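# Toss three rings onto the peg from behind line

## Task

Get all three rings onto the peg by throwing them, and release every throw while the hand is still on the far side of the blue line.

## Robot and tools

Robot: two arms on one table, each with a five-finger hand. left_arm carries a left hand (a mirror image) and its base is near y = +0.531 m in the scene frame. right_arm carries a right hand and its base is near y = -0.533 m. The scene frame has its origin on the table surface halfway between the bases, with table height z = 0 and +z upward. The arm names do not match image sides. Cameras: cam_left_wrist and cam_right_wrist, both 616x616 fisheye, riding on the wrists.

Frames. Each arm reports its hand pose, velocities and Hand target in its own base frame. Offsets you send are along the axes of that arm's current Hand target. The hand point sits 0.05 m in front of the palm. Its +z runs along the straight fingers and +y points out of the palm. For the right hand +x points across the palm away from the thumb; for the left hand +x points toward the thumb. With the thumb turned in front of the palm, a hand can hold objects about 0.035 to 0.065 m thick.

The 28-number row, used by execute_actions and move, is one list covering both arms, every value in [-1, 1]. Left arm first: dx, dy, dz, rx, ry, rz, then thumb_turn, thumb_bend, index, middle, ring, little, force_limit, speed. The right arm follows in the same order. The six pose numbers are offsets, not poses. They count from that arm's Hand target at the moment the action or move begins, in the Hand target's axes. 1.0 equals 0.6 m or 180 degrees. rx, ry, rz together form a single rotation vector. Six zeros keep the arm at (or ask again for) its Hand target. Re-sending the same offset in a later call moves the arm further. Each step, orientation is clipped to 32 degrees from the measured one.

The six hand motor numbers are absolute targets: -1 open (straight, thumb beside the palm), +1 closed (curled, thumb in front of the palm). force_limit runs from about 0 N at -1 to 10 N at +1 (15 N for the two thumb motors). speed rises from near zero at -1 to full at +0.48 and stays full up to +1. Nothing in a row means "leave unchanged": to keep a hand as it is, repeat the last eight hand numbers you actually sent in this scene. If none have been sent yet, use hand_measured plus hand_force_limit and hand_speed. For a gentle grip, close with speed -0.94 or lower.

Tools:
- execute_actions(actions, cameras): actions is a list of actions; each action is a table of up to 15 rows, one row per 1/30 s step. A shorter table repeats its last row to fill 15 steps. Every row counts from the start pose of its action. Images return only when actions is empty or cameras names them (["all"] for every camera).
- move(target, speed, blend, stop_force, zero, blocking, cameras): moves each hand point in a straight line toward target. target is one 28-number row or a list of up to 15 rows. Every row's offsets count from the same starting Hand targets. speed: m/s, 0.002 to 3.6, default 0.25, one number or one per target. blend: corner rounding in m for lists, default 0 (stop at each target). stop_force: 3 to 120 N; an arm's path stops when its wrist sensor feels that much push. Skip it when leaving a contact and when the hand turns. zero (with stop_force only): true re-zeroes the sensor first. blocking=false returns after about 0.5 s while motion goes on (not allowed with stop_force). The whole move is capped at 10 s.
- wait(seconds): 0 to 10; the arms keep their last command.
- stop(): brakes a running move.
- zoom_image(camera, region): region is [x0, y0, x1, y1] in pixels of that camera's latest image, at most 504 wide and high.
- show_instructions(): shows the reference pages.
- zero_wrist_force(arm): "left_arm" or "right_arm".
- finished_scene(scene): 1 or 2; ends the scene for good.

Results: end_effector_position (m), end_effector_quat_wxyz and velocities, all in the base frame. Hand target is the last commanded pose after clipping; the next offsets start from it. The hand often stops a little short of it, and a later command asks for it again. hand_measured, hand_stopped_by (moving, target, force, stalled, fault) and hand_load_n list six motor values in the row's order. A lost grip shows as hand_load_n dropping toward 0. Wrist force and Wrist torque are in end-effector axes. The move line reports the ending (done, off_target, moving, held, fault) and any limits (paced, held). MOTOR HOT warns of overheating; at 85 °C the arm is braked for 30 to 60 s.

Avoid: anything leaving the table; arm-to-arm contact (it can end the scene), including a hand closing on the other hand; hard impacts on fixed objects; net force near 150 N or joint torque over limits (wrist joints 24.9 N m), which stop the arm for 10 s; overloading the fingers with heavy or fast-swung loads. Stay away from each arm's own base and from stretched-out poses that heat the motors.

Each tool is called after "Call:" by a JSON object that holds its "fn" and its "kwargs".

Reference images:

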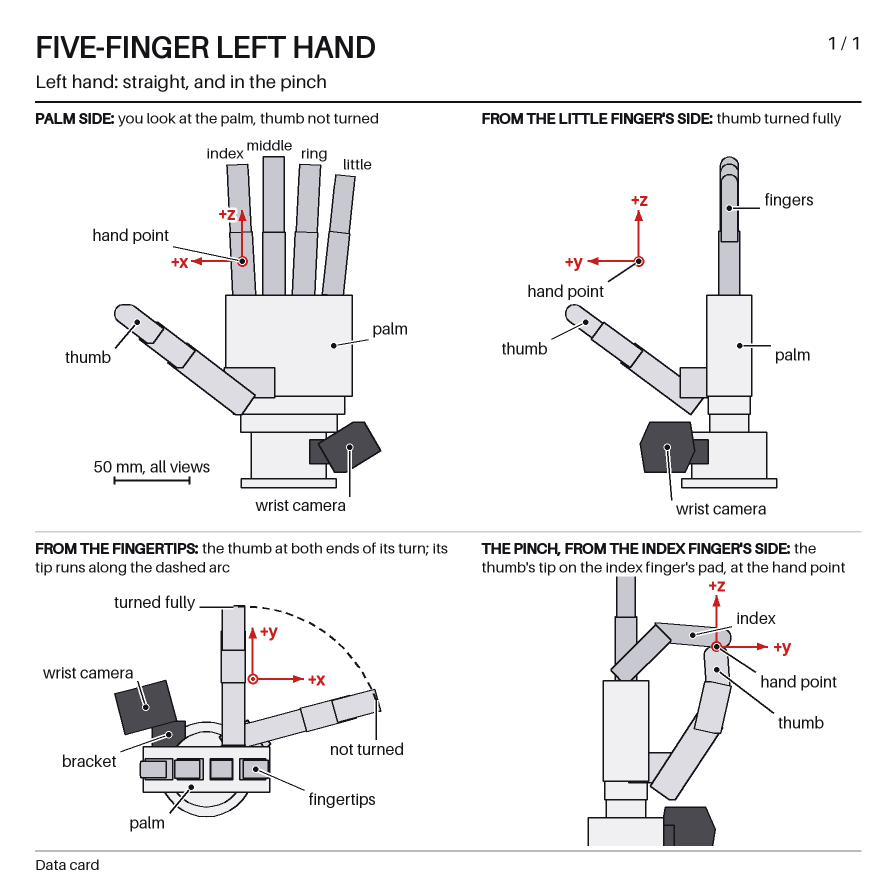

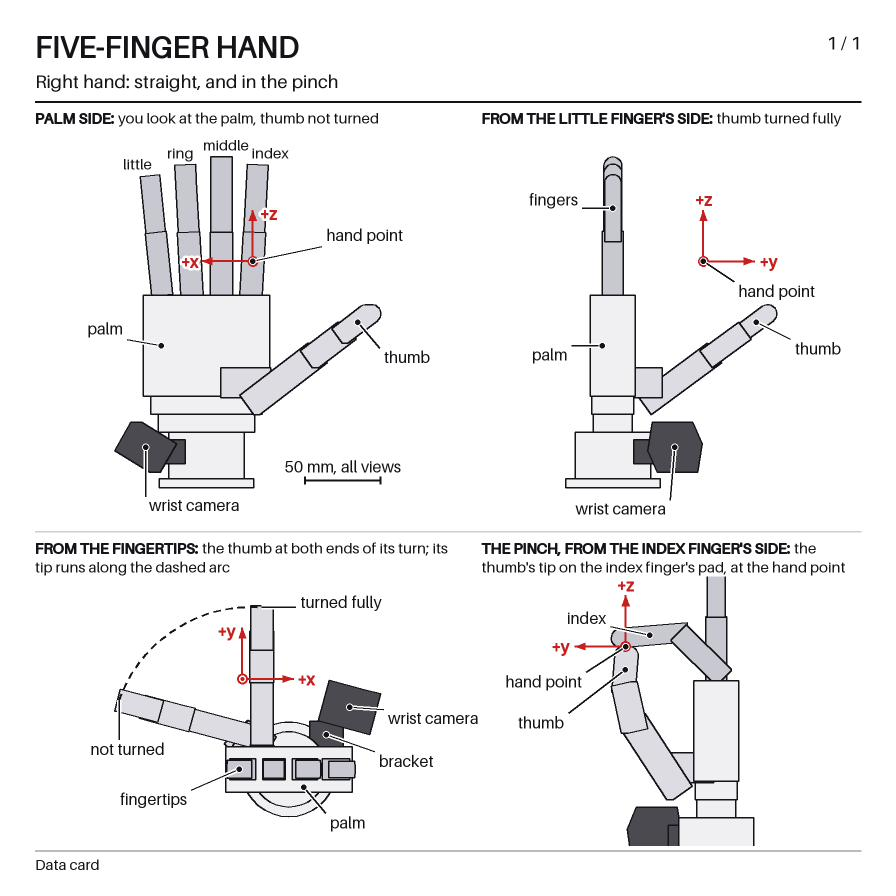

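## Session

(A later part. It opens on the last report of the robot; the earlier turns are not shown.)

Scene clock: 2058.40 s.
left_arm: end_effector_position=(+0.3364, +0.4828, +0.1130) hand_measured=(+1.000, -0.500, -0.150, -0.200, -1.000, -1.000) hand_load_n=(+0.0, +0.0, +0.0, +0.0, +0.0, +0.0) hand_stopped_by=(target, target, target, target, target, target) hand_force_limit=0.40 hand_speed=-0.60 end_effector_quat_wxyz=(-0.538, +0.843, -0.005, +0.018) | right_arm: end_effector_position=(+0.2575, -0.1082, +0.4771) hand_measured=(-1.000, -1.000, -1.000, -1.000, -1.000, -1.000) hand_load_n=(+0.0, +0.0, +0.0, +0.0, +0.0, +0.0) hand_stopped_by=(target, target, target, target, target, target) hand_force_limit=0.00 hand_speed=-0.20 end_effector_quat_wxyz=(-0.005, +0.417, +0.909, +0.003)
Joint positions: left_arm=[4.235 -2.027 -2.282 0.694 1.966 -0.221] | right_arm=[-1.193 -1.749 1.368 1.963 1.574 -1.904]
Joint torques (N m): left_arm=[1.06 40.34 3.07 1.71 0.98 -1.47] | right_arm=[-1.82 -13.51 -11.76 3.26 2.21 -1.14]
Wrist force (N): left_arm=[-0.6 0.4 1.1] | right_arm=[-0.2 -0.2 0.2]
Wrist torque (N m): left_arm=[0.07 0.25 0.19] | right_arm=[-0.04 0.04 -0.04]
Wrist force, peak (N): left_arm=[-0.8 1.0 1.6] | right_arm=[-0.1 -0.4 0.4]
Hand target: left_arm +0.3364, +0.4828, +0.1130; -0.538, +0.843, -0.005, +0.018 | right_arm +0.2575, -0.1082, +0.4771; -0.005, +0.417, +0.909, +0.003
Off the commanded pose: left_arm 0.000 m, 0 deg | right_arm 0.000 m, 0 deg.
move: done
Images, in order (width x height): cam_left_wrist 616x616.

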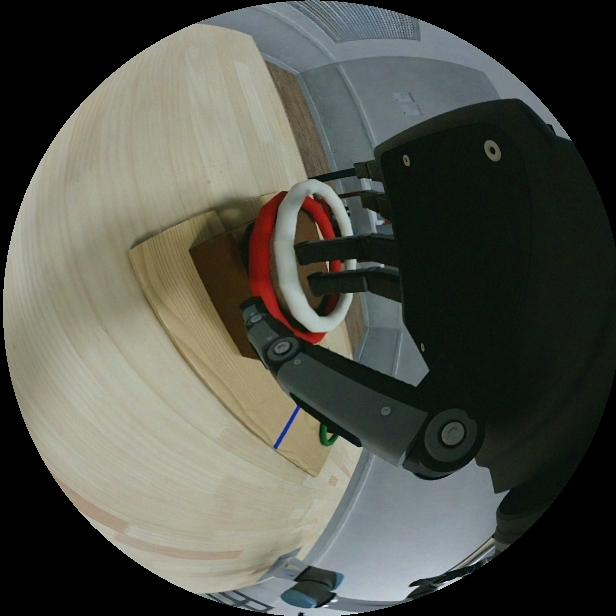

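Call:
{"fn": "move", "kwargs": {"target": [[0,0,0,0,0,0, 1,-0.3,-0.15,-0.2,-1,-1,0.4,-0.8, 0,0,0,0,0,0,-1,-1,-1,-1,-1,-1,0,-0.2],[0,0,0,0,0,0, 1,-0.3,0.4,0.4,-1,-1,0.4,-0.9, 0,0,0,0,0,0,-1,-1,-1,-1,-1,-1,0,-0.2]], "speed": 0.05, "cameras": ["cam_left_wrist"]}}

Call:
{"fn": "zoom_image", "kwargs": {"camera": "cam_left_wrist", "region": [140, 140, 400, 400]}}

Scene clock: 2077.87 s.
left_arm: end_effector_position=(+0.3364, +0.4828, +0.1130) hand_measured=(+1.000, -0.300, +0.378, +0.300, -1.000, -1.000) hand_load_n=(-0.5, +2.0, +7.0, +7.5, +0.0, +0.0) hand_stopped_by=(target, target, force, force, target, target) hand_force_limit=0.40 hand_speed=-0.90 end_effector_quat_wxyz=(-0.538, +0.843, -0.005, +0.018) | right_arm: end_effector_position=(+0.2575, -0.1082, +0.4771) hand_measured=(-1.000, -1.000, -1.000, -1.000, -1.000, -1.000) hand_load_n=(+0.0, -0.5, +0.0, +0.0, +0.0, +0.0) hand_stopped_by=(target, target, target, target, target, target) hand_force_limit=0.00 hand_speed=-0.20 end_effector_quat_wxyz=(-0.005, +0.417, +0.909, +0.003)
Joint positions: left_arm=[4.235 -2.027 -2.282 0.694 1.966 -0.221] | right_arm=[-1.193 -1.749 1.368 1.963 1.574 -1.904]
Joint torques (N m): left_arm=[-4.05 42.77 15.67 0.5 1.2 -1.64] | right_arm=[-2.66 -13.86 -11.52 3.2 2.21 -1.18]
Wrist force (N): left_arm=[-0.6 1.0 1.6] | right_arm=[-0.1 0.0 0.1]
Wrist torque (N m): left_arm=[0.09 0.23 0.18] | right_arm=[0.00 0.03 -0.02]
Wrist force, peak (N): left_arm=[-0.6 1.0 1.6] | right_arm=[-0.5 -0.3 -0.1]
Hand target: left_arm +0.3364, +0.4828, +0.1130; -0.538, +0.843, -0.005, +0.018 | right_arm +0.2575, -0.1082, +0.4771; -0.005, +0.417, +0.909, +0.003
Off the commanded pose: left_arm 0.000 m, 0 deg | right_arm 0.000 m, 0 deg.
move: done
Images, in order (width x height): cam_left_wrist 616x616.

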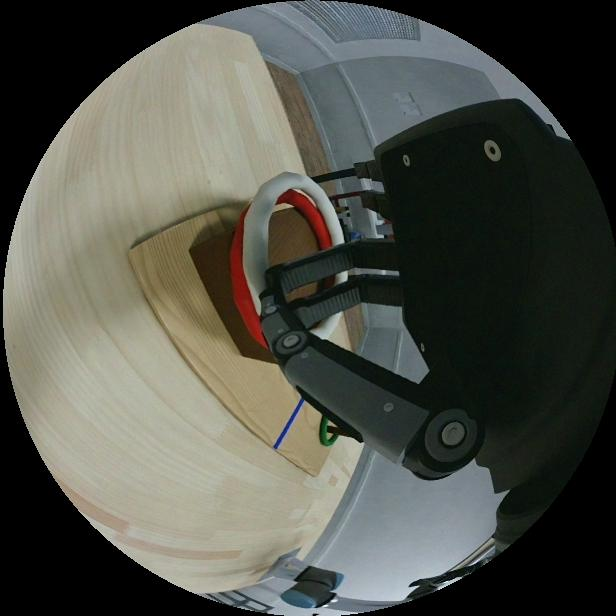

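Scaled by 1.938 from the camera's 616x616 image, which has a finer 880x880 frame.

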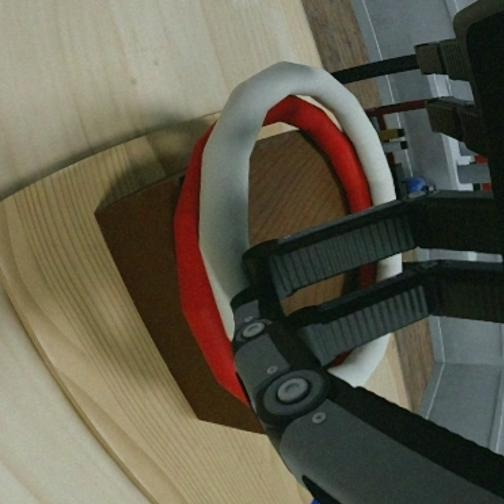

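Call:
{"fn": "move", "kwargs": {"target": [-0.0004, -0.0151, -0.007, 0,0,0, 1,-0.3,0.4,0.4,-1,-1,0.4,-0.9, 0,0,0,0,0,0,-1,-1,-1,-1,-1,-1,0,-0.2], "speed": 0.04, "cameras": ["cam_left_wrist"]}}

Call:
{"fn": "zoom_image", "kwargs": {"camera": "cam_left_wrist", "region": [140, 140, 400, 400]}}

Scene clock: 2098.67 s.
left_arm: end_effector_position=(+0.3359, +0.4828, +0.1231) hand_measured=(+1.000, -0.300, +0.378, +0.300, -1.000, -1.000) hand_load_n=(-0.5, +2.0, +7.0, +7.5, +0.0, +0.0) hand_stopped_by=(target, target, force, force, target, target) hand_force_limit=0.40 hand_speed=-0.90 end_effector_quat_wxyz=(-0.538, +0.843, -0.005, +0.018) | right_arm: end_effector_position=(+0.2575, -0.1082, +0.4771) hand_measured=(-1.000, -1.000, -1.000, -1.000, -1.000, -1.000) hand_load_n=(+0.0, +0.0, +0.0, +0.0, +0.0, +0.0) hand_stopped_by=(target, target, target, target, target, target) hand_force_limit=0.00 hand_speed=-0.20 end_effector_quat_wxyz=(-0.005, +0.417, +0.909, +0.003)
Joint positions: left_arm=[4.236 -1.998 -2.281 0.664 1.965 -0.221] | right_arm=[-1.193 -1.749 1.368 1.963 1.574 -1.904]
Joint torques (N m): left_arm=[4.55 21.84 16.8 4.91 -0.87 2.07] | right_arm=[-2.35 -13.5 -11.11 3.31 2.29 -1.22]
Wrist force (N): left_arm=[-0.6 0.9 1.3] | right_arm=[-0.2 -0.1 0.0]
Wrist torque (N m): left_arm=[0.09 0.22 0.10] | right_arm=[0.00 0.05 -0.03]
Wrist force, peak (N): left_arm=[-0.9 1.0 1.8] | right_arm=[-0.6 -0.2 -0.1]
Hand target: left_arm +0.3360, +0.4828, +0.1230; -0.538, +0.843, -0.005, +0.018 | right_arm +0.2575, -0.1082, +0.4771; -0.005, +0.417, +0.909, +0.003
Off the commanded pose: left_arm 0.000 m, 0 deg | right_arm 0.000 m, 0 deg.
move: done
Images, in order (width x height): cam_left_wrist 616x616.

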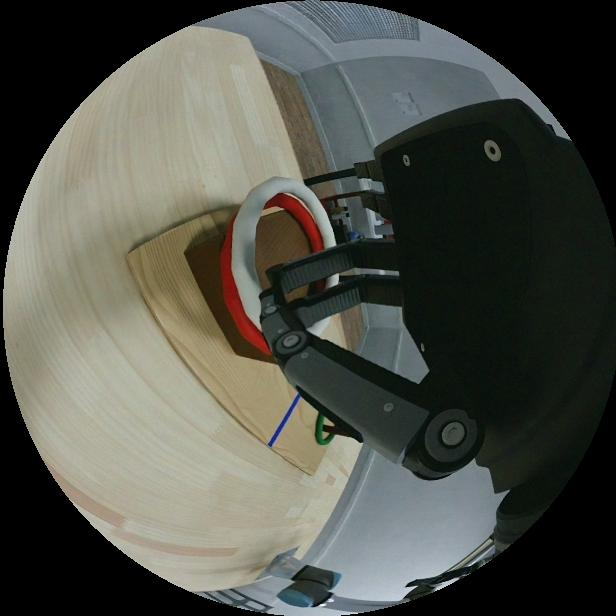

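Scaled by 1.938 from the camera's 616x616 image, which has a finer 880x880 frame.

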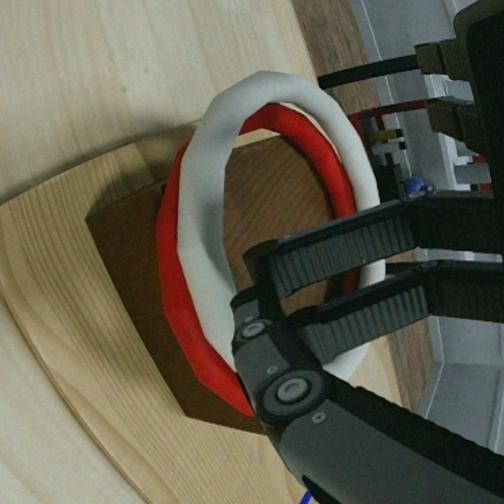

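Call:
{"fn": "move", "kwargs": {"target": [[0,0,0,0,0,0, 1,-0.5,-0.15,-0.2,-1,-1,0.4,-0.5, 0,0,0,0,0,0,-1,-1,-1,-1,-1,-1,0,-0.2],[-0.0039, -0.0769, -0.0885, 0,0,0, 1,-0.5,-0.15,-0.2,-1,-1,0.4,-0.5, 0,0,0,0,0,0,-1,-1,-1,-1,-1,-1,0,-0.2]], "speed": 0.1, "cameras": ["cam_left_wrist"]}}

Call:
{"fn": "zoom_image", "kwargs": {"camera": "cam_left_wrist", "region": [160, 140, 400, 380]}}

Scene clock: 2129.33 s.
left_arm: end_effector_position=(+0.3313, +0.4541, +0.1871) hand_measured=(+1.000, -0.500, -0.150, -0.200, -1.000, -1.000) hand_load_n=(+0.0, +0.0, +0.0, +0.0, +0.0, +0.0) hand_stopped_by=(target, target, target, target, target, target) hand_force_limit=0.40 hand_speed=-0.50 end_effector_quat_wxyz=(-0.538, +0.843, -0.005, +0.018) | right_arm: end_effector_position=(+0.2575, -0.1082, +0.4771) hand_measured=(-1.000, -1.000, -1.000, -1.000, -1.000, -1.000) hand_load_n=(+0.0, -0.5, +0.0, +0.0, -0.5, +0.0) hand_stopped_by=(target, target, target, target, target, target) hand_force_limit=0.00 hand_speed=-0.20 end_effector_quat_wxyz=(-0.005, +0.417, +0.909, +0.003)
Joint positions: left_arm=[4.211 -1.784 -2.313 0.477 1.987 -0.233] | right_arm=[-1.193 -1.749 1.368 1.963 1.574 -1.904]
Joint torques (N m): left_arm=[5.73 31.68 21.44 3.38 -1.21 0.92] | right_arm=[-2.32 -13.62 -11.3 3.32 2.22 -1.13]
Wrist force (N): left_arm=[-0.7 0.7 1.4] | right_arm=[-0.3 0.0 0.0]
Wrist torque (N m): left_arm=[0.05 0.24 0.18] | right_arm=[0.00 0.06 -0.04]
Wrist force, peak (N): left_arm=[-0.8 1.6 2.1] | right_arm=[-0.3 -0.4 0.1]
Hand target: left_arm +0.3313, +0.4542, +0.1872; -0.538, +0.843, -0.005, +0.018 | right_arm +0.2575, -0.1082, +0.4771; -0.005, +0.417, +0.909, +0.003
Off the commanded pose: left_arm 0.000 m, 0 deg | right_arm 0.000 m, 0 deg.
move: done
Images, in order (width x height): cam_left_wrist 616x616.

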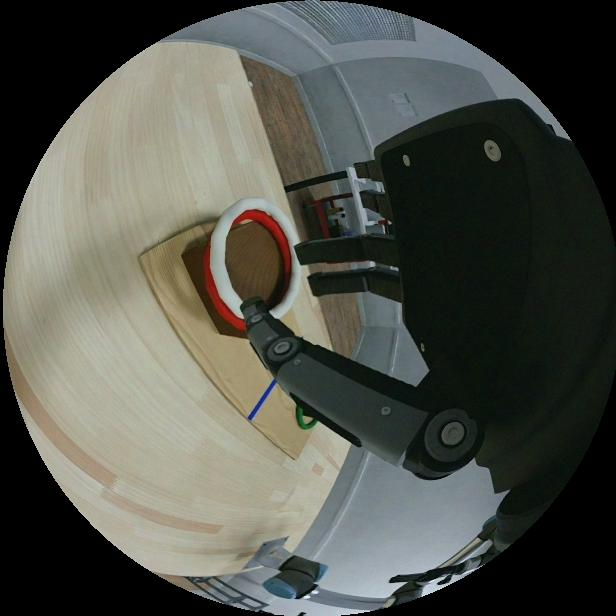

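Scaled by 2.100 from the camera's 616x616 image, which has a finer 880x880 frame.

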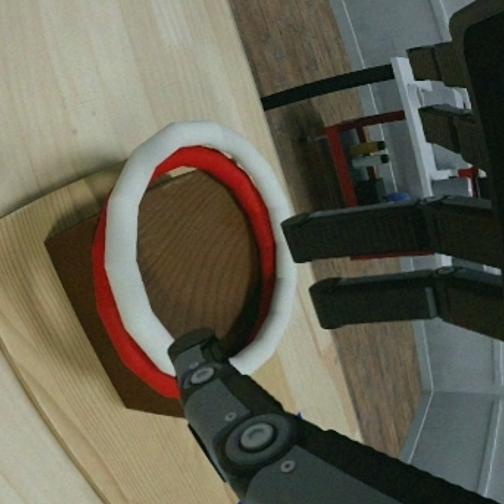

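Call:
{"fn": "move", "kwargs": {"target": [0.0031, 0.098, 0.0545, 0,0,0, 1,-0.5,-0.15,-0.2,-1,-1,0.4,-0.5, 0,0,0,0,0,0,-1,-1,-1,-1,-1,-1,0,-0.2], "speed": 0.1, "cameras": ["cam_left_wrist"]}}

Call:
{"fn": "zoom_image", "kwargs": {"camera": "cam_left_wrist", "region": [180, 150, 400, 370]}}

Scene clock: 2191.27 s.
left_arm: end_effector_position=(+0.3349, +0.4590, +0.1201) hand_measured=(+1.000, -0.500, -0.150, -0.200, -1.000, -1.000) hand_load_n=(+0.5, +0.0, +0.0, +0.0, +0.0, +0.0) hand_stopped_by=(target, target, target, target, target, target) hand_force_limit=0.40 hand_speed=-0.50 end_effector_quat_wxyz=(-0.538, +0.843, -0.005, +0.018) | right_arm: end_effector_position=(+0.2575, -0.1082, +0.4771) hand_measured=(-1.000, -1.000, -1.000, -1.000, -1.000, -1.000) hand_load_n=(+0.0, +0.0, +0.0, +0.0, +0.0, +0.0) hand_stopped_by=(target, target, target, target, target, target) hand_force_limit=0.00 hand_speed=-0.20 end_effector_quat_wxyz=(-0.005, +0.417, +0.909, +0.003)
Joint positions: left_arm=[4.209 -1.982 -2.331 0.693 1.989 -0.234] | right_arm=[-1.193 -1.749 1.368 1.963 1.574 -1.904]
Joint torques (N m): left_arm=[-4.53 26.97 17.81 2.36 0.89 1.9] | right_arm=[-2.11 -13.58 -11.49 3.3 2.24 -1.08]
Wrist force (N): left_arm=[-0.7 0.9 1.3] | right_arm=[-0.3 0.0 0.2]
Wrist torque (N m): left_arm=[0.08 0.24 0.18] | right_arm=[-0.01 0.06 -0.03]
Wrist force, peak (N): left_arm=[-0.7 2.1 1.9] | right_arm=[-0.4 -0.5 0.0]
Hand target: left_arm +0.3349, +0.4590, +0.1201; -0.538, +0.843, -0.005, +0.018 | right_arm +0.2575, -0.1082, +0.4771; -0.005, +0.417, +0.909, +0.003
Off the commanded pose: left_arm 0.000 m, 0 deg | right_arm 0.000 m, 0 deg.
move: done
Images, in order (width x height): cam_left_wrist 616x616.

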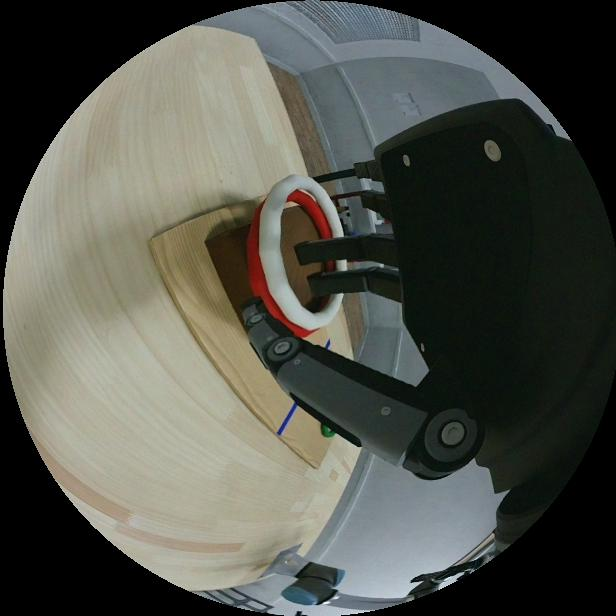

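Scaled by 2.291 from the camera's 616x616 image, which has a finer 880x880 frame.

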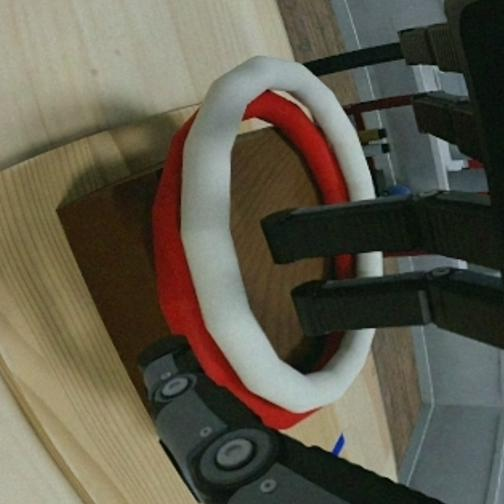

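Call:
{"fn": "move", "kwargs": {"target": [[-0.0005, 0.0197, 0.0091, 0,0,0, 1,-0.5,-0.15,-0.2,-1,-1,0.4,-0.5, 0,0,0,0,0,0,-1,-1,-1,-1,-1,-1,0,-0.2],[-0.0005, 0.0197, 0.0091, 0,0,0, 1,-0.3,-0.15,-0.2,-1,-1,0.4,-0.8, 0,0,0,0,0,0,-1,-1,-1,-1,-1,-1,0,-0.2],[-0.0005, 0.0197, 0.0091, 0,0,0, 1,-0.3,0.25,0.2,-1,-1,0.4,-0.9, 0,0,0,0,0,0,-1,-1,-1,-1,-1,-1,0,-0.2]], "speed": 0.06, "cameras": ["cam_left_wrist"]}}

Call:
{"fn": "zoom_image", "kwargs": {"camera": "cam_left_wrist", "region": [180, 150, 400, 370]}}

Scene clock: 2235.10 s.
left_arm: end_effector_position=(+0.3349, +0.4590, +0.1071) hand_measured=(+1.000, -0.300, +0.250, +0.200, -1.000, -1.000) hand_load_n=(+0.0, +0.0, +0.0, +0.5, +0.0, +0.0) hand_stopped_by=(target, target, target, target, target, target) hand_force_limit=0.40 hand_speed=-0.90 end_effector_quat_wxyz=(-0.538, +0.843, -0.005, +0.018) | right_arm: end_effector_position=(+0.2575, -0.1082, +0.4771) hand_measured=(-1.000, -1.000, -1.000, -1.000, -1.000, -1.000) hand_load_n=(+0.0, +0.0, +0.0, +0.0, +0.0, +0.0) hand_stopped_by=(target, target, target, target, target, target) hand_force_limit=0.00 hand_speed=-0.20 end_effector_quat_wxyz=(-0.005, +0.417, +0.909, +0.003)
Joint positions: left_arm=[4.209 -2.022 -2.333 0.735 1.989 -0.234] | right_arm=[-1.193 -1.749 1.368 1.963 1.574 -1.904]
Joint torques (N m): left_arm=[-6.79 42.6 16.46 0.54 1.44 -1.75] | right_arm=[-2.51 -13.52 -11.75 3.25 2.23 -1.11]
Wrist force (N): left_arm=[-0.5 0.7 1.2] | right_arm=[-0.2 -0.3 -0.1]
Wrist torque (N m): left_arm=[0.06 0.20 0.21] | right_arm=[-0.03 0.05 -0.04]
Wrist force, peak (N): left_arm=[-0.7 1.3 1.5] | right_arm=[-0.4 -0.4 0.3]
Hand target: left_arm +0.3349, +0.4590, +0.1071; -0.538, +0.843, -0.005, +0.018 | right_arm +0.2575, -0.1082, +0.4771; -0.005, +0.417, +0.909, +0.003
Off the commanded pose: left_arm 0.000 m, 0 deg | right_arm 0.000 m, 0 deg.
move: done
Images, in order (width x height): cam_left_wrist 616x616.

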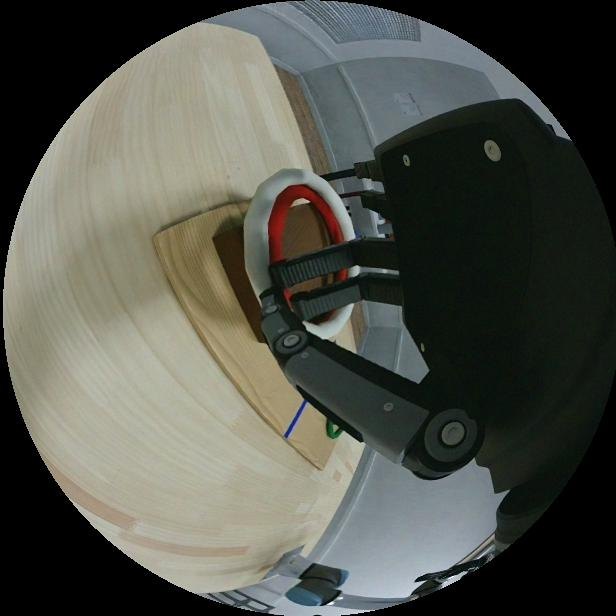

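Scaled by 2.291 from the camera's 616x616 image, which has a finer 880x880 frame.

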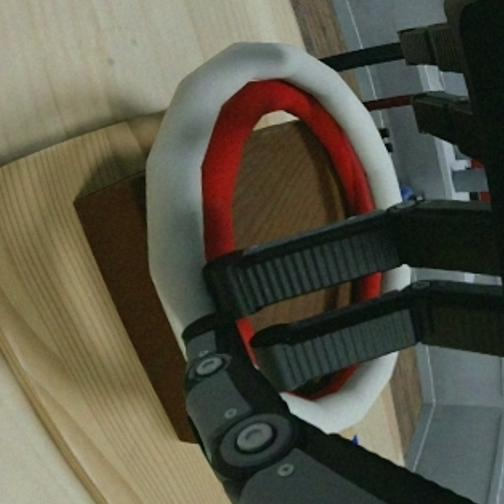

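Call:
{"fn": "zoom_image", "kwargs": {"camera": "cam_left_wrist", "region": [230, 160, 370, 350]}}

Scaled by 2.653 from the camera's 616x616 image, which has a finer 880x880 frame.

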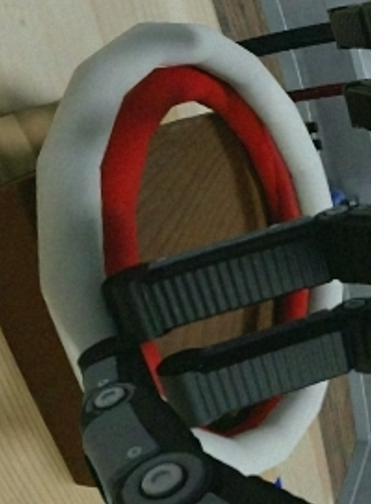

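Call:
{"fn": "move", "kwargs": {"target": [0.0013, -0.0454, -0.021, 0,0,0, 1,-0.3,0.25,0.2,-1,-1,0.4,-0.9, 0,0,0,0,0,0,-1,-1,-1,-1,-1,-1,0,-0.2], "speed": 0.05, "cameras": ["cam_left_wrist"]}}

Call:
{"fn": "zoom_image", "kwargs": {"camera": "cam_left_wrist", "region": [180, 150, 400, 370]}}

Scene clock: 2271.70 s.
left_arm: end_effector_position=(+0.3350, +0.4591, +0.1372) hand_measured=(+1.000, -0.300, +0.250, +0.200, -1.000, -1.000) hand_load_n=(+0.0, +0.0, +0.0, -0.5, +0.0, +0.0) hand_stopped_by=(target, target, target, target, target, target) hand_force_limit=0.40 hand_speed=-0.90 end_effector_quat_wxyz=(-0.538, +0.843, -0.005, +0.018) | right_arm: end_effector_position=(+0.2575, -0.1082, +0.4771) hand_measured=(-1.000, -1.000, -1.000, -1.000, -1.000, -1.000) hand_load_n=(+0.0, +0.0, +0.0, +0.0, +0.0, +0.0) hand_stopped_by=(target, target, target, target, target, target) hand_force_limit=0.00 hand_speed=-0.20 end_effector_quat_wxyz=(-0.005, +0.417, +0.909, +0.003)
Joint positions: left_arm=[4.209 -1.932 -2.325 0.638 1.989 -0.234] | right_arm=[-1.193 -1.749 1.368 1.963 1.574 -1.904]
Joint torques (N m): left_arm=[-6.26 20.12 6.71 5.14 1.49 -0.02] | right_arm=[-2.35 -13.5 -11.5 3.27 2.26 -1.06]
Wrist force (N): left_arm=[-0.7 0.8 1.4] | right_arm=[-0.2 -0.1 0.3]
Wrist torque (N m): left_arm=[0.06 0.24 0.18] | right_arm=[-0.03 0.03 -0.04]
Wrist force, peak (N): left_arm=[-0.8 1.7 1.3] | right_arm=[-0.4 -0.3 0.4]
Hand target: left_arm +0.3349, +0.4590, +0.1371; -0.538, +0.843, -0.005, +0.018 | right_arm +0.2575, -0.1082, +0.4771; -0.005, +0.417, +0.909, +0.003
Off the commanded pose: left_arm 0.000 m, 0 deg | right_arm 0.000 m, 0 deg.
move: done
Images, in order (width x height): cam_left_wrist 616x616.

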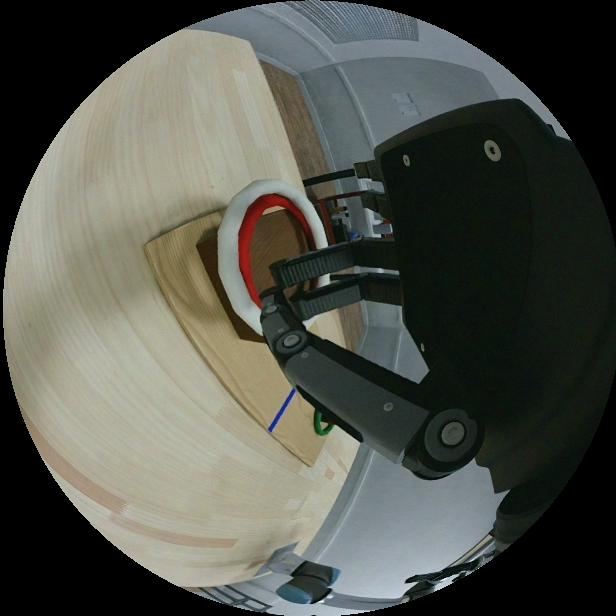

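Scaled by 2.291 from the camera's 616x616 image, which has a finer 880x880 frame.

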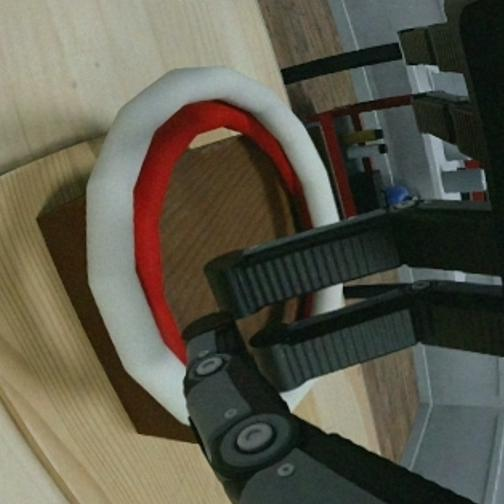

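Call:
{"fn": "move", "kwargs": {"target": [[-0.0258, -0.0309, -0.0141, 0,0,0, 1,-0.3,0.25,0.2,-1,-1,0.4,-0.5, 0,0,0,0,0,0,-1,-1,-1,-1,-1,-1,0,-0.2],[-0.0258, -0.0309, -0.0141, 0,0,0, -1,-1,-0.15,-0.2,-1,-1,0.4,-0.3, 0,0,0,0,0,0,-1,-1,-1,-1,-1,-1,0,-0.2]], "speed": 0.08, "cameras": ["cam_left_wrist"]}}

Call:
{"fn": "zoom_image", "kwargs": {"camera": "cam_left_wrist", "region": [180, 150, 400, 370]}}

Scene clock: 2324.77 s.
left_arm: end_effector_position=(+0.3190, +0.4596, +0.1571) hand_measured=(-1.000, -1.000, -0.150, -0.200, -1.000, -1.000) hand_load_n=(+0.0, +0.0, +0.0, +0.0, +0.0, +0.0) hand_stopped_by=(target, target, target, target, target, target) hand_force_limit=0.40 hand_speed=-0.30 end_effector_quat_wxyz=(-0.538, +0.843, -0.005, +0.018) | right_arm: end_effector_position=(+0.2575, -0.1082, +0.4771) hand_measured=(-1.000, -1.000, -1.000, -1.000, -1.000, -1.000) hand_load_n=(+0.0, +0.0, +0.0, +0.0, +0.0, +0.0) hand_stopped_by=(target, target, target, target, target, target) hand_force_limit=0.00 hand_speed=-0.20 end_effector_quat_wxyz=(-0.005, +0.417, +0.909, +0.003)
Joint positions: left_arm=[4.248 -1.858 -2.347 0.592 1.954 -0.215] | right_arm=[-1.193 -1.749 1.368 1.963 1.574 -1.904]
Joint torques (N m): left_arm=[-6.42 17.69 18.83 4.54 1.28 -2.02] | right_arm=[-1.94 -13.6 -11.25 3.3 2.15 -1.08]
Wrist force (N): left_arm=[-0.7 0.9 1.3] | right_arm=[0.0 -0.2 0.1]
Wrist torque (N m): left_arm=[0.09 0.24 0.03] | right_arm=[-0.03 0.02 -0.02]
Wrist force, peak (N): left_arm=[-0.5 1.3 1.6] | right_arm=[-0.3 -0.4 0.4]
Hand target: left_arm +0.3190, +0.4596, +0.1571; -0.538, +0.843, -0.005, +0.018 | right_arm +0.2575, -0.1082, +0.4771; -0.005, +0.417, +0.909, +0.003
Off the commanded pose: left_arm 0.000 m, 0 deg | right_arm 0.000 m, 0 deg.
move: done
Images, in order (width x height): cam_left_wrist 616x616.

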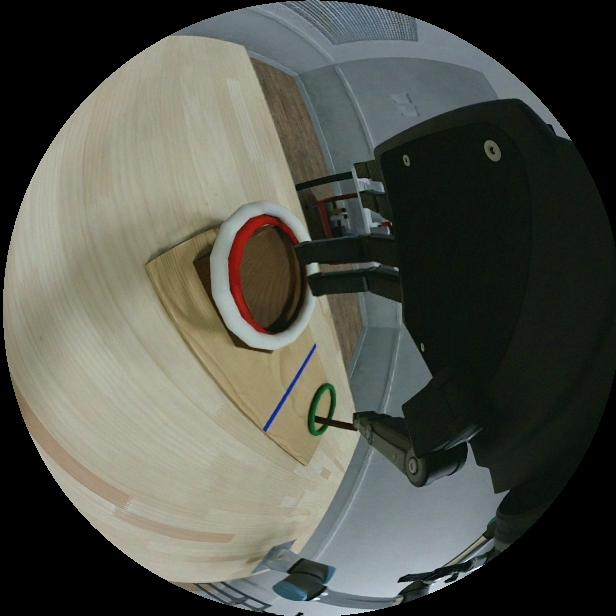

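Scaled by 2.291 from the camera's 616x616 image, which has a finer 880x880 frame.

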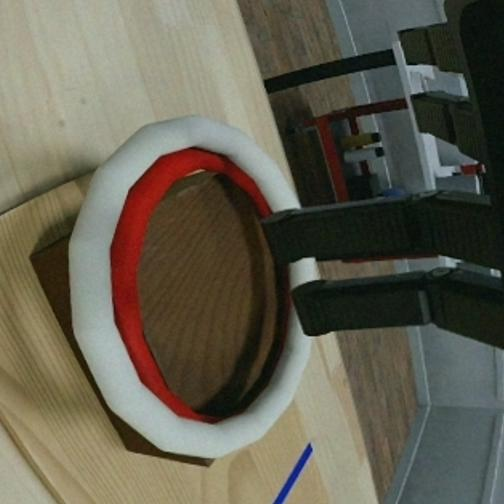

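Call:
{"fn": "move", "kwargs": {"target": [-0.0035, 0.1285, 0.0596, 0,0,0, -1,-1,-0.15,-0.2,-1,-1,0.4,-0.3, 0,0,0,0,0,0,-1,-1,-1,-1,-1,-1,0,-0.2], "speed": 0.012, "stop_force": 3, "cameras": ["cam_left_wrist"]}}

Call:
{"fn": "zoom_image", "kwargs": {"camera": "cam_left_wrist", "region": [180, 150, 400, 370]}}

Scene clock: 2352.93 s.
left_arm: end_effector_position=(+0.3190, +0.4596, +0.1008) hand_measured=(-1.000, -1.000, -0.150, -0.200, -1.000, -1.000) hand_load_n=(+0.0, +0.0, +0.0, +0.5, +0.0, +0.0) hand_stopped_by=(target, target, target, target, target, target) hand_force_limit=0.40 hand_speed=-0.30 end_effector_quat_wxyz=(-0.538, +0.843, -0.005, +0.018) | right_arm: end_effector_position=(+0.2575, -0.1082, +0.4771) hand_measured=(-1.000, -1.000, -1.000, -1.000, -1.000, -1.000) hand_load_n=(+0.0, +0.0, +0.0, +0.0, +0.0, +0.0) hand_stopped_by=(target, target, target, target, target, target) hand_force_limit=0.00 hand_speed=-0.20 end_effector_quat_wxyz=(-0.005, +0.417, +0.909, +0.003)
Joint positions: left_arm=[4.248 -2.03 -2.364 0.782 1.954 -0.215] | right_arm=[-1.193 -1.749 1.368 1.963 1.574 -1.904]
Joint torques (N m): left_arm=[3.56 41.18 6.39 1.14 -1.16 1.41] | right_arm=[-2.16 -13.89 -11.5 3.25 2.2 -0.97]
Wrist force (N): left_arm=[-0.7 -1.6 0.2] | right_arm=[-0.2 -0.1 0.0]
Wrist torque (N m): left_arm=[0.10 0.22 0.11] | right_arm=[-0.02 0.04 -0.03]
Wrist force, peak (N): left_arm=[-0.8 -3.6 -0.6] | right_arm=[-0.5 -0.2 0.3]
Hand target: left_arm +0.3190, +0.4596, +0.1008; -0.538, +0.843, -0.005, +0.018 (not the last commanded pose) | right_arm +0.2575, -0.1082, +0.4771; -0.005, +0.417, +0.909, +0.003
Off the commanded pose: left_arm 0.029 m, 0 deg | right_arm 0.000 m, 0 deg.
move: contact (left_arm)
Images, in order (width x height): cam_left_wrist 616x616.

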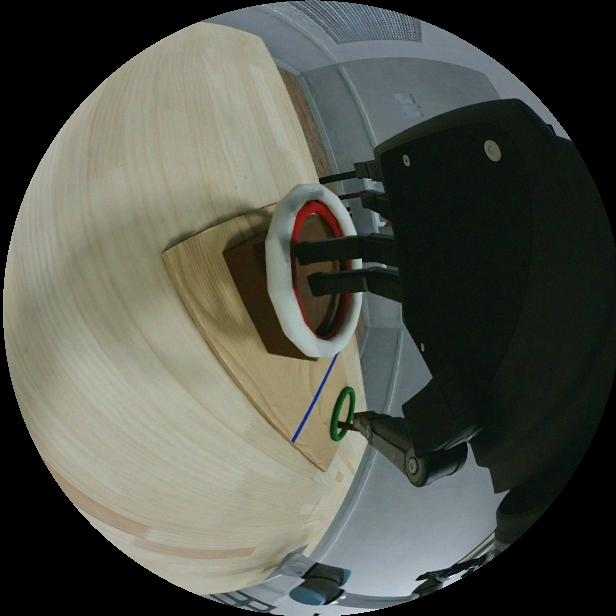

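Scaled by 2.291 from the camera's 616x616 image, which has a finer 880x880 frame.

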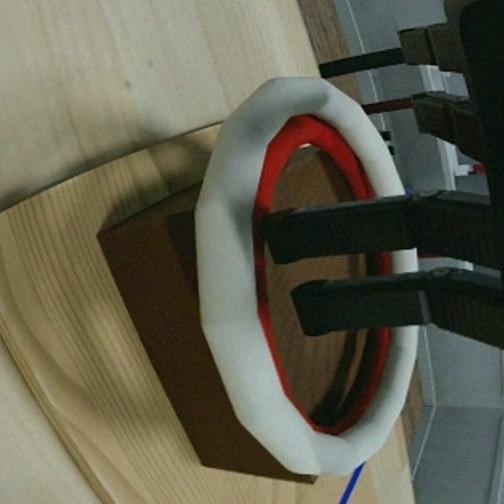

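Call:
{"fn": "zoom_image", "kwargs": {"camera": "cam_left_wrist", "region": [275, 210, 365, 300]}}

Scaled by 5.600 from the camera's 616x616 image, which has a finer 880x880 frame.

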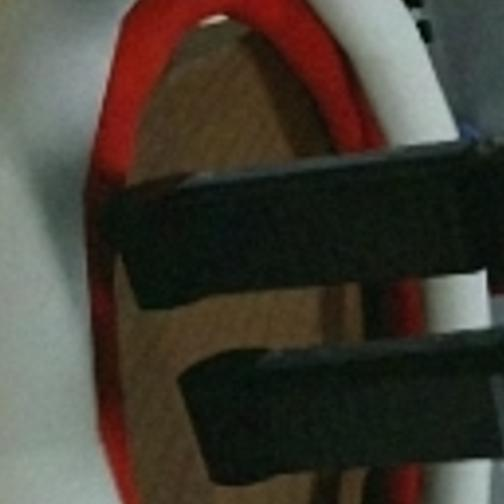

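Call:
{"fn": "move", "kwargs": {"target": [[0.0007, -0.0227, -0.0105, 0,0,0, -1,-1,-0.15,-0.2,-1,-1,0.4,-0.3, 0,0,0,0,0,0,-1,-1,-1,-1,-1,-1,0,-0.2],[0.0010, -0.0367, 0.0198, 0,0,0, -1,-1,-0.15,-0.2,-1,-1,0.4,-0.3, 0,0,0,0,0,0,-1,-1,-1,-1,-1,-1,0,-0.2]], "speed": 0.05}}

Call:
{"fn": "move", "kwargs": {"target": [-0.0017, 0.0605, 0.028, 0,0,0, -1,-1,-0.15,-0.2,-1,-1,0.4,-0.3, 0,0,0,0,0,0,-1,-1,-1,-1,-1,-1,0,-0.2], "speed": 0.01, "stop_force": 3, "cameras": ["cam_left_wrist"]}}

Call:
{"fn": "zoom_image", "kwargs": {"camera": "cam_left_wrist", "region": [180, 150, 400, 370]}}

Scene clock: 2385.83 s.
left_arm: end_effector_position=(+0.3197, +0.4797, +0.1156) hand_measured=(-1.000, -1.000, -0.150, -0.200, -1.000, -1.000) hand_load_n=(+0.0, +0.0, +0.0, +0.0, +0.0, +0.0) hand_stopped_by=(target, target, target, target, target, target) hand_force_limit=0.40 hand_speed=-0.30 end_effector_quat_wxyz=(-0.538, +0.843, -0.005, +0.018) | right_arm: end_effector_position=(+0.2575, -0.1082, +0.4771) hand_measured=(-1.000, -1.000, -1.000, -1.000, -1.000, -1.000) hand_load_n=(+0.0, +0.0, +0.0, +0.0, +0.0, +0.0) hand_stopped_by=(target, target, target, target, target, target) hand_force_limit=0.00 hand_speed=-0.20 end_effector_quat_wxyz=(-0.005, +0.417, +0.909, +0.003)
Joint positions: left_arm=[4.271 -2.002 -2.32 0.714 1.934 -0.204] | right_arm=[-1.193 -1.749 1.368 1.963 1.574 -1.904]
Joint torques (N m): left_arm=[-6.51 42.6 2.36 4.79 1.58 -1.4] | right_arm=[-2.3 -13.83 -11.6 3.22 2.14 -1.02]
Wrist force (N): left_arm=[-0.7 1.0 1.4] | right_arm=[-0.2 0.0 0.0]
Wrist torque (N m): left_arm=[0.09 0.24 0.01] | right_arm=[0.01 0.05 -0.03]
Wrist force, peak (N): left_arm=[-0.6 -2.2 0.3] | right_arm=[-0.3 -0.4 0.3]
Hand target: left_arm +0.3198, +0.4796, +0.1158; -0.538, +0.843, -0.005, +0.018 | right_arm +0.2575, -0.1082, +0.4771; -0.005, +0.417, +0.909, +0.003
Off the commanded pose: left_arm 0.000 m, 0 deg | right_arm 0.000 m, 0 deg.
move: done

Scene clock: 2389.47 s.
left_arm: end_effector_position=(+0.3197, +0.4795, +0.0877) hand_measured=(-1.000, -1.000, -0.150, -0.200, -1.000, -1.000) hand_load_n=(+0.0, +0.0, +0.0, +0.0, +0.0, +0.0) hand_stopped_by=(target, target, target, target, target, target) hand_force_limit=0.40 hand_speed=-0.30 end_effector_quat_wxyz=(-0.538, +0.843, -0.005, +0.018) | right_arm: end_effector_position=(+0.2575, -0.1082, +0.4771) hand_measured=(-1.000, -1.000, -1.000, -1.000, -1.000, -1.000) hand_load_n=(+0.0, +0.0, +0.0, +0.0, +0.0, +0.0) hand_stopped_by=(target, target, target, target, target, target) hand_force_limit=0.00 hand_speed=-0.20 end_effector_quat_wxyz=(-0.005, +0.417, +0.909, +0.003)
Joint positions: left_arm=[4.271 -2.087 -2.323 0.801 1.934 -0.204] | right_arm=[-1.193 -1.749 1.368 1.963 1.574 -1.904]
Joint torques (N m): left_arm=[3.24 43.37 7.77 1.56 -1 0.1] | right_arm=[-2.63 -13.37 -11.13 3.22 2.14 -0.99]
Wrist force (N): left_arm=[-0.5 -1.0 0.2] | right_arm=[0.0 -0.2 0.1]
Wrist torque (N m): left_arm=[0.09 0.21 0.07] | right_arm=[-0.03 0.02 -0.03]
Wrist force, peak (N): left_arm=[-0.7 -7.7 -3.2] | right_arm=[-0.5 -0.2 -0.2]
Hand target: left_arm +0.3197, +0.4796, +0.0877; -0.538, +0.843, -0.005, +0.018 (not the last commanded pose) | right_arm +0.2575, -0.1082, +0.4771; -0.005, +0.417, +0.909, +0.003
Off the commanded pose: left_arm 0.012 m, 0 deg | right_arm 0.000 m, 0 deg.
move: contact (left_arm)
Images, in order (width x height): cam_left_wrist 616x616.

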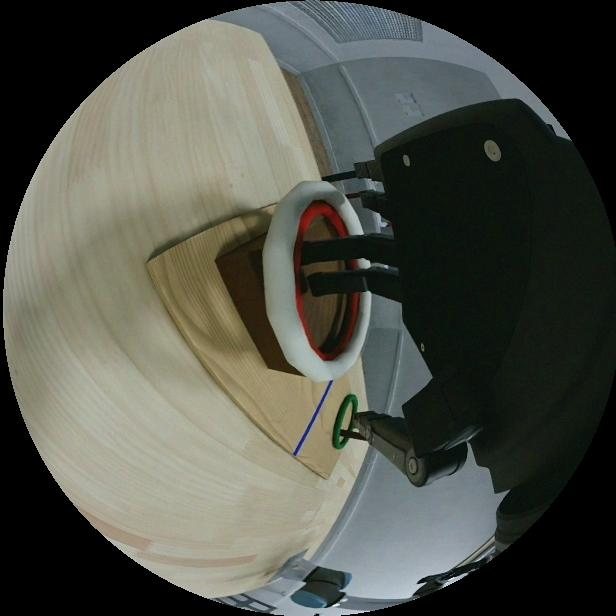

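Scaled by 2.291 from the camera's 616x616 image, which has a finer 880x880 frame.

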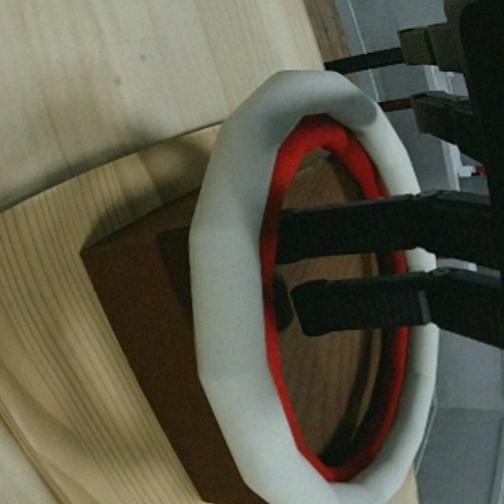

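Call:
{"fn": "move", "kwargs": {"target": [[0.0029, -0.1058, -0.049, 0,0,0, -1,-1,-0.15,-0.2,-1,-1,0.4,-0.3, 0,0,0,0,0,0,-1,-1,-1,-1,-1,-1,0,-0.2],[0.0029, -0.1058, -0.049, 0,0,0, 1,-0.5,-0.15,-0.2,-1,-1,0.4,-0.2, 0,0,0,0,0,0,-1,-1,-1,-1,-1,-1,0,-0.2],[0.0040, -0.1605, 0.0690, 0,0,0, 1,-0.5,-0.15,-0.2,-1,-1,0.4,-0.2, 0,0,0,0,0,0,-1,-1,-1,-1,-1,-1,0,-0.2]], "speed": 0.1, "cameras": ["cam_left_wrist"]}}

Call:
{"fn": "zoom_image", "kwargs": {"camera": "cam_left_wrist", "region": [160, 200, 400, 440]}}

Scene clock: 2445.67 s.
left_arm: end_effector_position=(+0.3226, +0.5576, +0.1576) hand_measured=(+1.000, -0.500, -0.150, -0.200, -1.000, -1.000) hand_load_n=(+0.0, +0.0, +0.0, +0.0, +0.0, +0.0) hand_stopped_by=(target, target, target, target, target, target) hand_force_limit=0.40 hand_speed=-0.20 end_effector_quat_wxyz=(-0.538, +0.843, -0.005, +0.018) | right_arm: end_effector_position=(+0.2575, -0.1082, +0.4771) hand_measured=(-1.000, -1.000, -1.000, -1.000, -1.000, -1.000) hand_load_n=(+0.0, +0.0, +0.0, +0.0, +0.0, +0.0) hand_stopped_by=(target, target, target, target, target, target) hand_force_limit=0.00 hand_speed=-0.20 end_effector_quat_wxyz=(-0.005, +0.417, +0.909, +0.003)
Joint positions: left_arm=[4.341 -1.984 -2.131 0.518 1.871 -0.171] | right_arm=[-1.193 -1.749 1.368 1.963 1.574 -1.904]
Joint torques (N m): left_arm=[-5.45 44.58 12.72 5.2 1.27 -2.01] | right_arm=[-2.45 -13.5 -11.68 3.18 2.19 -1.01]
Wrist force (N): left_arm=[-0.7 0.8 1.5] | right_arm=[-0.1 0.1 0.2]
Wrist torque (N m): left_arm=[0.05 0.24 0.02] | right_arm=[0.01 0.03 -0.02]
Wrist force, peak (N): left_arm=[-0.6 2.0 1.6] | right_arm=[-0.4 0.0 -0.4]
Hand target: left_arm +0.3226, +0.5576, +0.1577; -0.538, +0.843, -0.005, +0.018 | right_arm +0.2575, -0.1082, +0.4771; -0.005, +0.417, +0.909, +0.003
Off the commanded pose: left_arm 0.000 m, 0 deg | right_arm 0.000 m, 0 deg.
move: done
Images, in order (width x height): cam_left_wrist 616x616.

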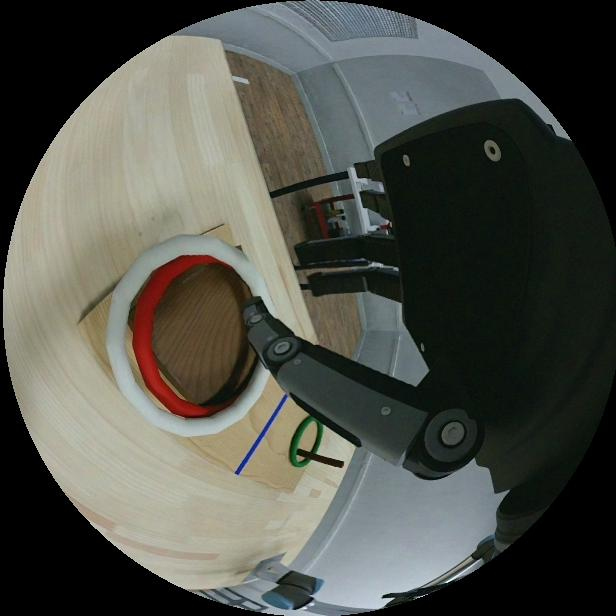

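Scaled by 2.100 from the camera's 616x616 image, which has a finer 880x880 frame.

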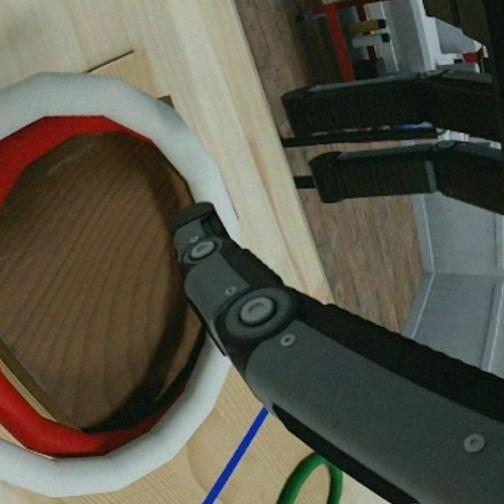

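Call:
{"fn": "move", "kwargs": {"target": [[0.0001, -0.0077, 0.0166, 0,0,0, 1,-0.5,-0.15,-0.2,-1,-1,0.4,-0.2, 0,0,0,0,0,0,-1,-1,-1,-1,-1,-1,0,-0.2],[-0.0012, 0.0416, 0.0395, 0,0,0, 1,-0.5,-0.15,-0.2,-1,-1,0.4,-0.2, 0,0,0,0,0,0,-1,-1,-1,-1,-1,-1,0,-0.2]], "speed": 0.07, "cameras": ["cam_left_wrist"]}}

Call:
{"fn": "zoom_image", "kwargs": {"camera": "cam_left_wrist", "region": [160, 200, 400, 440]}}

Scene clock: 2481.80 s.
left_arm: end_effector_position=(+0.3230, +0.5685, +0.1250) hand_measured=(+1.000, -0.500, -0.150, -0.200, -1.000, -1.000) hand_load_n=(+0.0, +0.0, +0.0, +0.0, +0.0, -0.5) hand_stopped_by=(target, target, target, target, target, target) hand_force_limit=0.40 hand_speed=-0.20 end_effector_quat_wxyz=(-0.538, +0.843, -0.005, +0.018) | right_arm: end_effector_position=(+0.2575, -0.1082, +0.4771) hand_measured=(-1.000, -1.000, -1.000, -1.000, -1.000, -1.000) hand_load_n=(+0.0, +0.0, +0.0, +0.0, +0.0, +0.0) hand_stopped_by=(target, target, target, target, target, target) hand_force_limit=0.00 hand_speed=-0.20 end_effector_quat_wxyz=(-0.005, +0.417, +0.909, +0.003)
Joint positions: left_arm=[4.349 -2.075 -2.116 0.594 1.864 -0.167] | right_arm=[-1.193 -1.749 1.368 1.963 1.574 -1.904]
Joint torques (N m): left_arm=[-5.49 48.44 20.57 0.4 1.43 -1.23] | right_arm=[-2.5 -13.32 -11.64 3.24 2.23 -1.04]
Wrist force (N): left_arm=[-0.6 0.9 1.3] | right_arm=[-0.2 -0.2 0.0]
Wrist torque (N m): left_arm=[0.05 0.24 0.01] | right_arm=[-0.02 0.05 -0.04]
Wrist force, peak (N): left_arm=[-0.7 1.8 1.7] | right_arm=[-0.4 -0.6 0.1]
Hand target: left_arm +0.3230, +0.5686, +0.1251; -0.538, +0.843, -0.005, +0.018 | right_arm +0.2575, -0.1082, +0.4771; -0.005, +0.417, +0.909, +0.003
Off the commanded pose: left_arm 0.000 m, 0 deg | right_arm 0.000 m, 0 deg.
move: done
Images, in order (width x height): cam_left_wrist 616x616.

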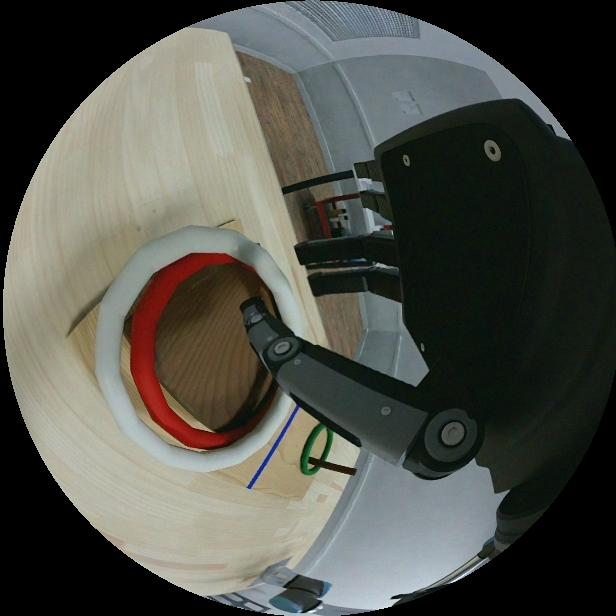

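Scaled by 2.100 from the camera's 616x616 image, which has a finer 880x880 frame.

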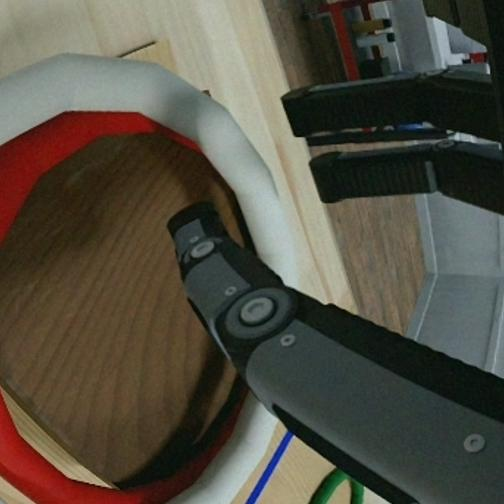

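Call:
{"fn": "move", "kwargs": {"target": [[-0.0003, 0.0091, 0.0042, 0,0,0, 1,-0.5,-0.15,-0.2,-1,-1,0.4,-0.2, 0,0,0,0,0,0,-1,-1,-1,-1,-1,-1,0,-0.2],[-0.0003, 0.0091, 0.0042, 0,0,0, 1,-0.3,-0.15,-0.2,-1,-1,0.4,-0.8, 0,0,0,0,0,0,-1,-1,-1,-1,-1,-1,0,-0.2],[-0.0003, 0.0091, 0.0042, 0,0,0, 1,-0.3,0.4,0.4,-1,-1,0.4,-0.9, 0,0,0,0,0,0,-1,-1,-1,-1,-1,-1,0,-0.2]], "speed": 0.05, "cameras": ["cam_left_wrist"]}}

Call:
{"fn": "zoom_image", "kwargs": {"camera": "cam_left_wrist", "region": [160, 200, 400, 440]}}

Scene clock: 2497.10 s.
left_arm: end_effector_position=(+0.3230, +0.5686, +0.1191) hand_measured=(+1.000, -0.300, +0.378, +0.300, -1.000, -1.000) hand_load_n=(-0.5, +2.0, +7.0, +7.5, +0.0, +0.0) hand_stopped_by=(target, target, force, force, target, target) hand_force_limit=0.40 hand_speed=-0.90 end_effector_quat_wxyz=(-0.538, +0.843, -0.005, +0.018) | right_arm: end_effector_position=(+0.2575, -0.1082, +0.4771) hand_measured=(-1.000, -1.000, -1.000, -1.000, -1.000, -1.000) hand_load_n=(+0.0, +0.0, +0.0, +0.0, +0.0, +0.0) hand_stopped_by=(target, target, target, target, target, target) hand_force_limit=0.00 hand_speed=-0.20 end_effector_quat_wxyz=(-0.005, +0.417, +0.909, +0.003)
Joint positions: left_arm=[4.349 -2.089 -2.117 0.61 1.864 -0.167] | right_arm=[-1.193 -1.749 1.368 1.963 1.574 -1.904]
Joint torques (N m): left_arm=[2.65 49.15 18.58 0.46 -1.11 1.98] | right_arm=[-2.58 -13.83 -11.4 3.22 2.22 -0.99]
Wrist force (N): left_arm=[-0.8 1.0 1.3] | right_arm=[-0.3 -0.2 0.0]
Wrist torque (N m): left_arm=[0.08 0.26 0.00] | right_arm=[-0.03 0.06 -0.04]
Wrist force, peak (N): left_arm=[-0.6 1.2 1.5] | right_arm=[-0.5 -0.3 0.0]
Hand target: left_arm +0.3230, +0.5686, +0.1191; -0.538, +0.843, -0.005, +0.018 | right_arm +0.2575, -0.1082, +0.4771; -0.005, +0.417, +0.909, +0.003
Off the commanded pose: left_arm 0.000 m, 0 deg | right_arm 0.000 m, 0 deg.
move: done
Images, in order (width x height): cam_left_wrist 616x616.

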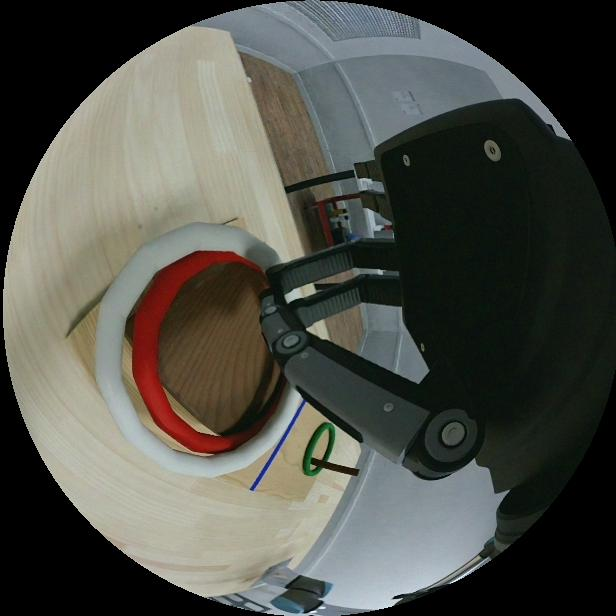

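Scaled by 2.100 from the camera's 616x616 image, which has a finer 880x880 frame.

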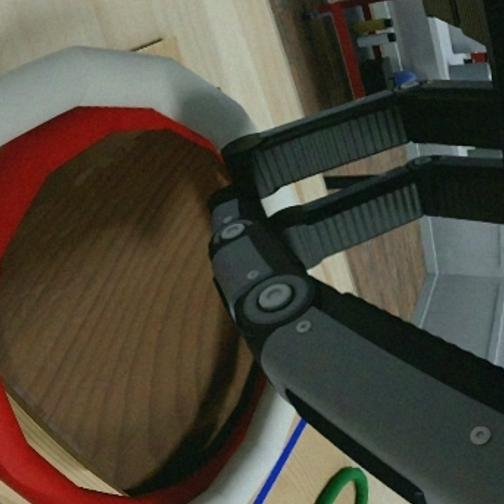

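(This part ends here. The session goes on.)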